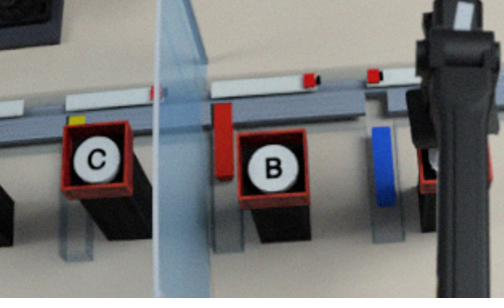

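Call:
{"method": "wait", "body": {
  "seconds": 10,
  "cameras": []
}}

Call:
{"method": "wait", "body": {
  "seconds": 10,
  "cameras": []
}}

Call:
{"method": "wait", "body": {
  "seconds": 10,
  "cameras": []
}}

Call:
{"method": "wait", "body": {
  "seconds": 10,
  "cameras": []
}}

Call:
{"method": "wait", "body": {
  "seconds": 10,
  "cameras": ["cam_high", "cam_low"]
}}

Call:
{"method": "zoom_image", "body": {
  "camera": "cam_high",
  "region": [330, 140, 550, 270]
}}

Call:
{"method": "zoom_image", "body": {
  "camera": "cam_low",
  "region": [280, 170, 500, 300]
}}

Scene clock: 500.80 s.
Joint torques (N m): arm1=[0.97 3.14 1.98 3.28 -0.15 0] | arm2=[-0.97 -2.43 2.93 3.28 -0.38 0.05] | arm3=[-1.79 1.14 2.85 2.25 0.02 -0.16] | arm4=[-0.26 4.48 -1.24 3.77 0.04 -0.17]
Heat: arm1: hottest joint3_rad 28 °C; arm2: hottest joint3_rad 29 °C; arm3: hottest joint2_rad 27 °C; arm4: hottest joint2_rad 26 °C.
Joint velocities: arm1=[-0.015 -0.015 0.007 0.002 0.066 0.022 -0.001] | arm2=[0.015 -0.005 0.002 -0.002 0.051 -0.007 -0.001] | arm3=[-0.005 0.015 -0.007 -0.007 -0.066 -0.066 -0.001] | arm4=[-0.015 -0.005 -0.002 0.007 -0.051 -0.11 0]
arm1.joint_positions: joint1_rad=+0.599 joint2_rad=+1.346 joint3_rad=+0.937 joint4_rad=-1.029 joint5_rad=-0.015 joint6_rad=+0.487 gripper_m=+0.000
arm1.joint_status: not commanded
arm1.hand: x=-0.5993 y=+0.0731 z=+0.9428 quat_wxyz=(-0.069, -0.705, -0.706, +0.011) (m; scene frame)
arm1.hand_target: x=-0.6113 y=+0.1034 z=+0.8615 quat_wxyz=(+0.020, -0.707, -0.707, -0.019) (m; scene frame)
arm1.hand_status: off_target (0.144 m and 10.8 deg from the pose sent, 0.243 m and 1.9 deg at the start; pose on its path clipped on 25 of 45 steps)
arm2.joint_positions: joint1_rad=+0.580 joint2_rad=+1.531 joint3_rad=+1.126 joint4_rad=-1.085 joint5_rad=-0.041 joint6_rad=+0.473 gripper_m=+0.000
arm2.joint_status: not commanded
arm2.hand: x=-0.3742 y=+0.0651 z=+0.9226 quat_wxyz=(+0.003, +0.708, -0.705, -0.042) (m; scene frame)
arm2.hand_target: x=-0.3606 y=+0.0433 z=+0.8370 quat_wxyz=(+0.031, +0.706, -0.707, +0.030) (m; scene frame)
arm2.hand_status: off_target (0.123 m and 8.8 deg from the pose sent, 0.225 m and 3.6 deg at the start; pose on its path clipped on 23 of 45 steps)
arm3.joint_positions: joint1_rad=-0.029 joint2_rad=+1.159 joint3_rad=+1.019 joint4_rad=-1.207 joint5_rad=+0.006 joint6_rad=-0.099 gripper_m=+0.000
arm3.joint_status: not commanded
arm3.hand: x=+0.0587 y=-0.0024 z=+0.9445 quat_wxyz=(-0.067, -0.703, -0.703, +0.079) (m; scene frame)
arm3.hand_target: x=+0.0594 y=+0.0191 z=+0.8594 quat_wxyz=(+0.000, -0.707, -0.707, +0.000) (m; scene frame)
arm3.hand_status: not commanded
arm4.joint_positions: joint1_rad=+0.068 joint2_rad=+1.200 joint3_rad=+1.002 joint4_rad=-1.297 joint5_rad=+0.006 joint6_rad=-0.166 gripper_m=+0.000
arm4.joint_status: not commanded
arm4.hand: x=+0.7102 y=-0.0327 z=+0.9188 quat_wxyz=(-0.031, +0.707, -0.707, -0.015) (m; scene frame)
arm4.hand_target: x=+0.7112 y=-0.0537 z=+0.8340 quat_wxyz=(+0.031, +0.707, -0.706, +0.030) (m; scene frame)
arm4.hand_status: off_target (0.119 m and 8.7 deg from the pose sent, 0.247 m and 6.3 deg at the start; pose on its path clipped on 23 of 45 steps)
wait: 10.00 s; at rest from the start
pictures: none
No camera images: "cameras" was empty.

Scene clock: 510.80 s.
Joint torques (N m): arm1=[0.97 3.19 1.96 3.29 -0.15 -0.01] | arm2=[-1.14 -2.49 2.96 3.3 -0.34 0.07] | arm3=[-1.85 1.2 2.8 2.25 0.01 -0.16] | arm4=[-0.26 4.42 -1.24 3.78 0.04 -0.16]
Heat: arm1: hottest joint3_rad 28 °C; arm2: hottest joint3_rad 28 °C; arm3: hottest joint2_rad 27 °C; arm4: hottest joint2_rad 26 °C.
Joint velocities: arm1=[-0.005 0.005 -0.002 -0.027 -0.037 0.007 0] | arm2=[0.005 -0.015 -0.002 -0.007 -0.022 0.007 0.001] | arm3=[-0.005 0.005 -0.002 -0.002 0.037 0.007 0] | arm4=[-0.005 -0.005 -0.002 -0.007 -0.007 -0.007 -0.001]
arm1.joint_positions: joint1_rad=+0.599 joint2_rad=+1.346 joint3_rad=+0.937 joint4_rad=-1.029 joint5_rad=-0.015 joint6_rad=+0.487 gripper_m=+0.000
arm1.joint_status: not commanded
arm1.hand: x=-0.5993 y=+0.0731 z=+0.9428 quat_wxyz=(-0.069, -0.705, -0.706, +0.011) (m; scene frame)
arm1.hand_target: x=-0.6113 y=+0.1034 z=+0.8615 quat_wxyz=(+0.020, -0.707, -0.707, -0.019) (m; scene frame)
arm1.hand_status: off_target (0.144 m and 10.8 deg from the pose sent, 0.243 m and 1.9 deg at the start; pose on its path clipped on 25 of 45 steps)
arm2.joint_positions: joint1_rad=+0.580 joint2_rad=+1.531 joint3_rad=+1.126 joint4_rad=-1.085 joint5_rad=-0.041 joint6_rad=+0.473 gripper_m=+0.000
arm2.joint_status: not commanded
arm2.hand: x=-0.3742 y=+0.0651 z=+0.9226 quat_wxyz=(+0.003, +0.708, -0.705, -0.042) (m; scene frame)
arm2.hand_target: x=-0.3606 y=+0.0433 z=+0.8370 quat_wxyz=(+0.031, +0.706, -0.707, +0.030) (m; scene frame)
arm2.hand_status: off_target (0.123 m and 8.8 deg from the pose sent, 0.225 m and 3.6 deg at the start; pose on its path clipped on 23 of 45 steps)
arm3.joint_positions: joint1_rad=-0.029 joint2_rad=+1.159 joint3_rad=+1.019 joint4_rad=-1.207 joint5_rad=+0.006 joint6_rad=-0.099 gripper_m=+0.000
arm3.joint_status: not commanded
arm3.hand: x=+0.0587 y=-0.0024 z=+0.9445 quat_wxyz=(-0.067, -0.703, -0.703, +0.079) (m; scene frame)
arm3.hand_target: x=+0.0594 y=+0.0191 z=+0.8594 quat_wxyz=(+0.000, -0.707, -0.707, +0.000) (m; scene frame)
arm3.hand_status: not commanded
arm4.joint_positions: joint1_rad=+0.068 joint2_rad=+1.200 joint3_rad=+1.002 joint4_rad=-1.297 joint5_rad=+0.006 joint6_rad=-0.166 gripper_m=+0.000
arm4.joint_status: not commanded
arm4.hand: x=+0.7102 y=-0.0327 z=+0.9188 quat_wxyz=(-0.031, +0.707, -0.707, -0.015) (m; scene frame)
arm4.hand_target: x=+0.7112 y=-0.0537 z=+0.8340 quat_wxyz=(+0.031, +0.707, -0.706, +0.030) (m; scene frame)
arm4.hand_status: off_target (0.119 m and 8.7 deg from the pose sent, 0.247 m and 6.3 deg at the start; pose on its path clipped on 23 of 45 steps)
wait: 10.00 s; at rest by 0.27 s
pictures: none
No camera images: "cameras" was empty.

Scene clock: 520.80 s.
Joint torques (N m): arm1=[1.03 3.31 1.96 3.32 -0.15 -0.02] | arm2=[-1.14 -2.84 2.97 3.33 -0.37 0.05] | arm3=[-1.73 1.14 2.85 2.24 0.02 -0.16] | arm4=[-0.26 4.48 -1.24 3.78 0.04 -0.16]
Heat: arm1: hottest joint3_rad 28 °C; arm2: hottest joint3_rad 28 °C; arm3: hottest joint2_rad 27 °C; arm4: hottest joint2_rad 26 °C.
Joint velocities: arm1=[-0.005 -0.015 -0.002 0.002 0.007 -0.022 0.001] | arm2=[0.005 -0.015 -0.002 -0.007 -0.007 0.037 -0.002] | arm3=[-0.005 0.005 -0.002 0.007 -0.081 0.022 0] | arm4=[0.005 0.005 -0.007 0.002 -0.037 -0.095 0]
arm1.joint_positions: joint1_rad=+0.599 joint2_rad=+1.346 joint3_rad=+0.937 joint4_rad=-1.029 joint5_rad=-0.015 joint6_rad=+0.487 gripper_m=+0.000
arm1.joint_status: not commanded
arm1.hand: x=-0.5993 y=+0.0731 z=+0.9428 quat_wxyz=(-0.069, -0.705, -0.706, +0.011) (m; scene frame)
arm1.hand_target: x=-0.6113 y=+0.1034 z=+0.8615 quat_wxyz=(+0.020, -0.707, -0.707, -0.019) (m; scene frame)
arm1.hand_status: off_target (0.144 m and 10.8 deg from the pose sent, 0.243 m and 1.9 deg at the start; pose on its path clipped on 25 of 45 steps)
arm2.joint_positions: joint1_rad=+0.580 joint2_rad=+1.531 joint3_rad=+1.126 joint4_rad=-1.085 joint5_rad=-0.041 joint6_rad=+0.473 gripper_m=+0.000
arm2.joint_status: not commanded
arm2.hand: x=-0.3742 y=+0.0651 z=+0.9226 quat_wxyz=(+0.003, +0.708, -0.705, -0.042) (m; scene frame)
arm2.hand_target: x=-0.3606 y=+0.0433 z=+0.8370 quat_wxyz=(+0.031, +0.706, -0.707, +0.030) (m; scene frame)
arm2.hand_status: off_target (0.123 m and 8.8 deg from the pose sent, 0.225 m and 3.6 deg at the start; pose on its path clipped on 23 of 45 steps)
arm3.joint_positions: joint1_rad=-0.029 joint2_rad=+1.159 joint3_rad=+1.019 joint4_rad=-1.207 joint5_rad=+0.006 joint6_rad=-0.099 gripper_m=+0.000
arm3.joint_status: not commanded
arm3.hand: x=+0.0587 y=-0.0024 z=+0.9445 quat_wxyz=(-0.067, -0.703, -0.703, +0.079) (m; scene frame)
arm3.hand_target: x=+0.0594 y=+0.0191 z=+0.8594 quat_wxyz=(+0.000, -0.707, -0.707, +0.000) (m; scene frame)
arm3.hand_status: not commanded
arm4.joint_positions: joint1_rad=+0.068 joint2_rad=+1.200 joint3_rad=+1.002 joint4_rad=-1.297 joint5_rad=+0.006 joint6_rad=-0.166 gripper_m=+0.000
arm4.joint_status: not commanded
arm4.hand: x=+0.7102 y=-0.0327 z=+0.9188 quat_wxyz=(-0.031, +0.707, -0.707, -0.015) (m; scene frame)
arm4.hand_target: x=+0.7112 y=-0.0537 z=+0.8340 quat_wxyz=(+0.031, +0.707, -0.706, +0.030) (m; scene frame)
arm4.hand_status: off_target (0.119 m and 8.7 deg from the pose sent, 0.247 m and 6.3 deg at the start; pose on its path clipped on 23 of 45 steps)
wait: 10.00 s; at rest by 0.27 s
pictures: none
No camera images: "cameras" was empty.

Scene clock: 530.80 s.
Joint torques (N m): arm1=[1.03 3.25 2 3.32 -0.14 -0.02] | arm2=[-0.97 -2.84 2.99 3.34 -0.38 0.08] | arm3=[-1.9 1.08 2.85 2.25 0.02 -0.17] | arm4=[-0.21 4.42 -1.24 3.78 0.04 -0.16]
Heat: arm1: hottest joint3_rad 28 °C; arm2: hottest joint3_rad 28 °C; arm3: hottest joint2_rad 27 °C; arm4: hottest joint2_rad 26 °C.
Joint velocities: arm1=[-0.005 0.015 0.002 0.012 -0.066 -0.007 0] | arm2=[-0.015 0.005 0.012 -0.012 -0.037 0.037 -0.001] | arm3=[-0.015 -0.024 -0.002 0.002 0.007 -0.051 -0.001] | arm4=[0.005 -0.005 -0.007 -0.017 -0.051 -0.051 0]
arm1.joint_positions: joint1_rad=+0.599 joint2_rad=+1.346 joint3_rad=+0.937 joint4_rad=-1.029 joint5_rad=-0.015 joint6_rad=+0.487 gripper_m=+0.000
arm1.joint_status: not commanded
arm1.hand: x=-0.5993 y=+0.0731 z=+0.9428 quat_wxyz=(-0.069, -0.705, -0.706, +0.011) (m; scene frame)
arm1.hand_target: x=-0.6113 y=+0.1034 z=+0.8615 quat_wxyz=(+0.020, -0.707, -0.707, -0.019) (m; scene frame)
arm1.hand_status: off_target (0.144 m and 10.8 deg from the pose sent, 0.243 m and 1.9 deg at the start; pose on its path clipped on 25 of 45 steps)
arm2.joint_positions: joint1_rad=+0.580 joint2_rad=+1.531 joint3_rad=+1.126 joint4_rad=-1.085 joint5_rad=-0.041 joint6_rad=+0.473 gripper_m=+0.000
arm2.joint_status: not commanded
arm2.hand: x=-0.3742 y=+0.0651 z=+0.9226 quat_wxyz=(+0.003, +0.708, -0.705, -0.042) (m; scene frame)
arm2.hand_target: x=-0.3606 y=+0.0433 z=+0.8370 quat_wxyz=(+0.031, +0.706, -0.707, +0.030) (m; scene frame)
arm2.hand_status: off_target (0.123 m and 8.8 deg from the pose sent, 0.225 m and 3.6 deg at the start; pose on its path clipped on 23 of 45 steps)
arm3.joint_positions: joint1_rad=-0.029 joint2_rad=+1.159 joint3_rad=+1.019 joint4_rad=-1.207 joint5_rad=+0.006 joint6_rad=-0.099 gripper_m=+0.000
arm3.joint_status: not commanded
arm3.hand: x=+0.0587 y=-0.0024 z=+0.9445 quat_wxyz=(-0.067, -0.703, -0.703, +0.079) (m; scene frame)
arm3.hand_target: x=+0.0594 y=+0.0191 z=+0.8594 quat_wxyz=(+0.000, -0.707, -0.707, +0.000) (m; scene frame)
arm3.hand_status: not commanded
arm4.joint_positions: joint1_rad=+0.068 joint2_rad=+1.200 joint3_rad=+1.002 joint4_rad=-1.297 joint5_rad=+0.006 joint6_rad=-0.166 gripper_m=+0.000
arm4.joint_status: not commanded
arm4.hand: x=+0.7102 y=-0.0327 z=+0.9188 quat_wxyz=(-0.031, +0.707, -0.707, -0.015) (m; scene frame)
arm4.hand_target: x=+0.7112 y=-0.0537 z=+0.8340 quat_wxyz=(+0.031, +0.707, -0.706, +0.030) (m; scene frame)
arm4.hand_status: off_target (0.119 m and 8.7 deg from the pose sent, 0.247 m and 6.3 deg at the start; pose on its path clipped on 23 of 45 steps)
wait: 10.00 s; at rest by 0.27 s
pictures: none
No camera images: "cameras" was empty.

Scene clock: 540.80 s.
Joint torques (N m): arm1=[0.91 3.25 1.99 3.3 -0.15 -0.01] | arm2=[-1.08 -2.49 2.95 3.34 -0.37 0.07] | arm3=[-1.85 1.2 2.85 2.3 0.02 -0.16] | arm4=[-0.26 4.42 -1.24 3.78 0.04 -0.17]
Heat: arm1: hottest joint3_rad 27 °C; arm2: hottest joint3_rad 28 °C; arm3: hottest joint2_rad 27 °C; arm4: hottest joint2_rad 26 °C.
Joint velocities: arm1=[-0.034 -0.015 -0.032 -0.012 -0.022 0.022 0] | arm2=[0.005 -0.005 -0.017 -0.017 0.007 0.007 0] | arm3=[-0.005 -0.024 0.002 -0.007 0.022 0.007 -0.001] | arm4=[0.005 -0.024 -0.007 -0.012 -0.037 -0.037 0.001]
arm1.joint_positions: joint1_rad=+0.599 joint2_rad=+1.346 joint3_rad=+0.937 joint4_rad=-1.029 joint5_rad=-0.015 joint6_rad=+0.487 gripper_m=+0.000
arm1.joint_status: not commanded
arm1.hand: x=-0.5993 y=+0.0731 z=+0.9428 quat_wxyz=(-0.069, -0.705, -0.706, +0.011) (m; scene frame)
arm1.hand_target: x=-0.6113 y=+0.1034 z=+0.8615 quat_wxyz=(+0.020, -0.707, -0.707, -0.019) (m; scene frame)
arm1.hand_status: off_target (0.144 m and 10.8 deg from the pose sent, 0.243 m and 1.9 deg at the start; pose on its path clipped on 25 of 45 steps)
arm2.joint_positions: joint1_rad=+0.580 joint2_rad=+1.531 joint3_rad=+1.126 joint4_rad=-1.085 joint5_rad=-0.041 joint6_rad=+0.473 gripper_m=+0.000
arm2.joint_status: not commanded
arm2.hand: x=-0.3742 y=+0.0651 z=+0.9226 quat_wxyz=(+0.003, +0.708, -0.705, -0.042) (m; scene frame)
arm2.hand_target: x=-0.3606 y=+0.0433 z=+0.8370 quat_wxyz=(+0.031, +0.706, -0.707, +0.030) (m; scene frame)
arm2.hand_status: off_target (0.123 m and 8.8 deg from the pose sent, 0.225 m and 3.6 deg at the start; pose on its path clipped on 23 of 45 steps)
arm3.joint_positions: joint1_rad=-0.029 joint2_rad=+1.159 joint3_rad=+1.019 joint4_rad=-1.207 joint5_rad=+0.006 joint6_rad=-0.099 gripper_m=+0.000
arm3.joint_status: not commanded
arm3.hand: x=+0.0587 y=-0.0024 z=+0.9445 quat_wxyz=(-0.067, -0.703, -0.703, +0.079) (m; scene frame)
arm3.hand_target: x=+0.0594 y=+0.0191 z=+0.8594 quat_wxyz=(+0.000, -0.707, -0.707, +0.000) (m; scene frame)
arm3.hand_status: not commanded
arm4.joint_positions: joint1_rad=+0.068 joint2_rad=+1.200 joint3_rad=+1.002 joint4_rad=-1.297 joint5_rad=+0.006 joint6_rad=-0.166 gripper_m=+0.000
arm4.joint_status: not commanded
arm4.hand: x=+0.7102 y=-0.0327 z=+0.9188 quat_wxyz=(-0.031, +0.707, -0.707, -0.015) (m; scene frame)
arm4.hand_target: x=+0.7112 y=-0.0537 z=+0.8340 quat_wxyz=(+0.031, +0.707, -0.706, +0.030) (m; scene frame)
arm4.hand_status: off_target (0.119 m and 8.7 deg from the pose sent, 0.247 m and 6.3 deg at the start; pose on its path clipped on 23 of 45 steps)
wait: 10.00 s; at rest by 0.27 s
pictures: cam_high, cam_low

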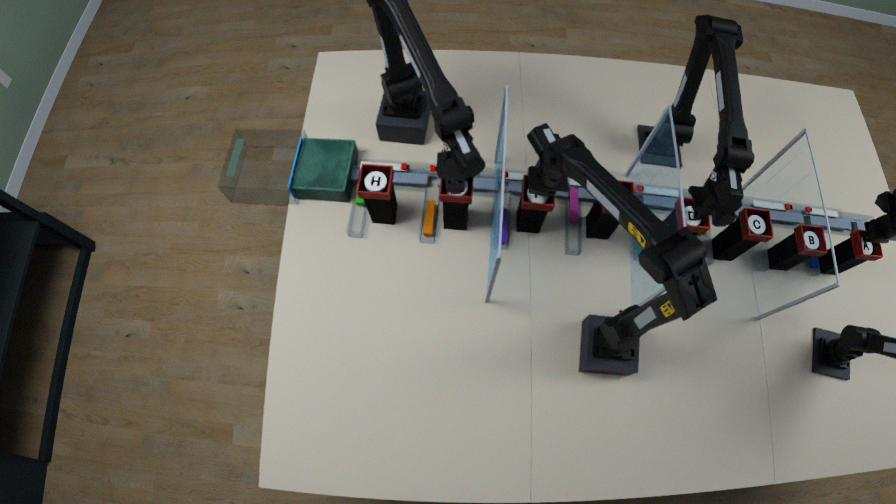

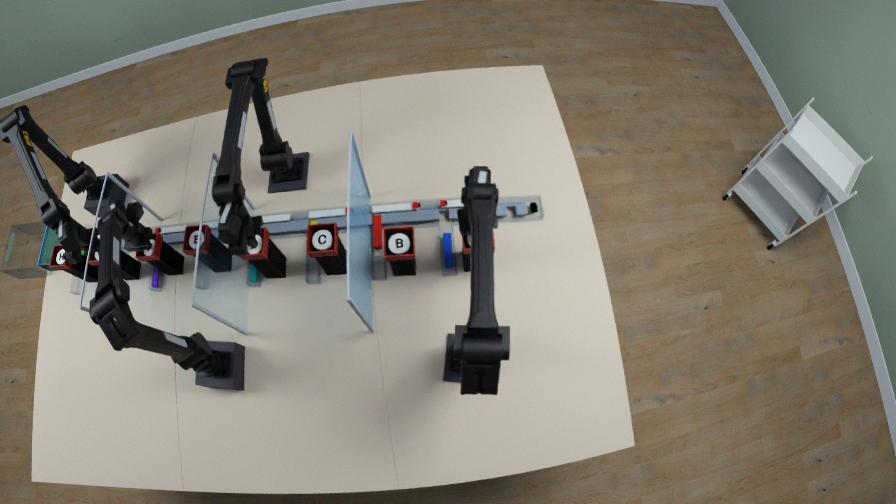

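Scaled by 2.291 from the camera's 896x504 image, which has a finer 1280x720 frame.

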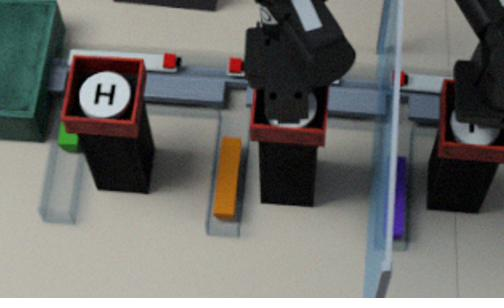

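Scaled by 2.291 from the camera's 896x504 image, which has a finer 1280x720 frame.

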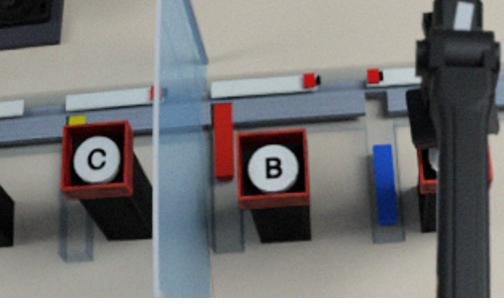

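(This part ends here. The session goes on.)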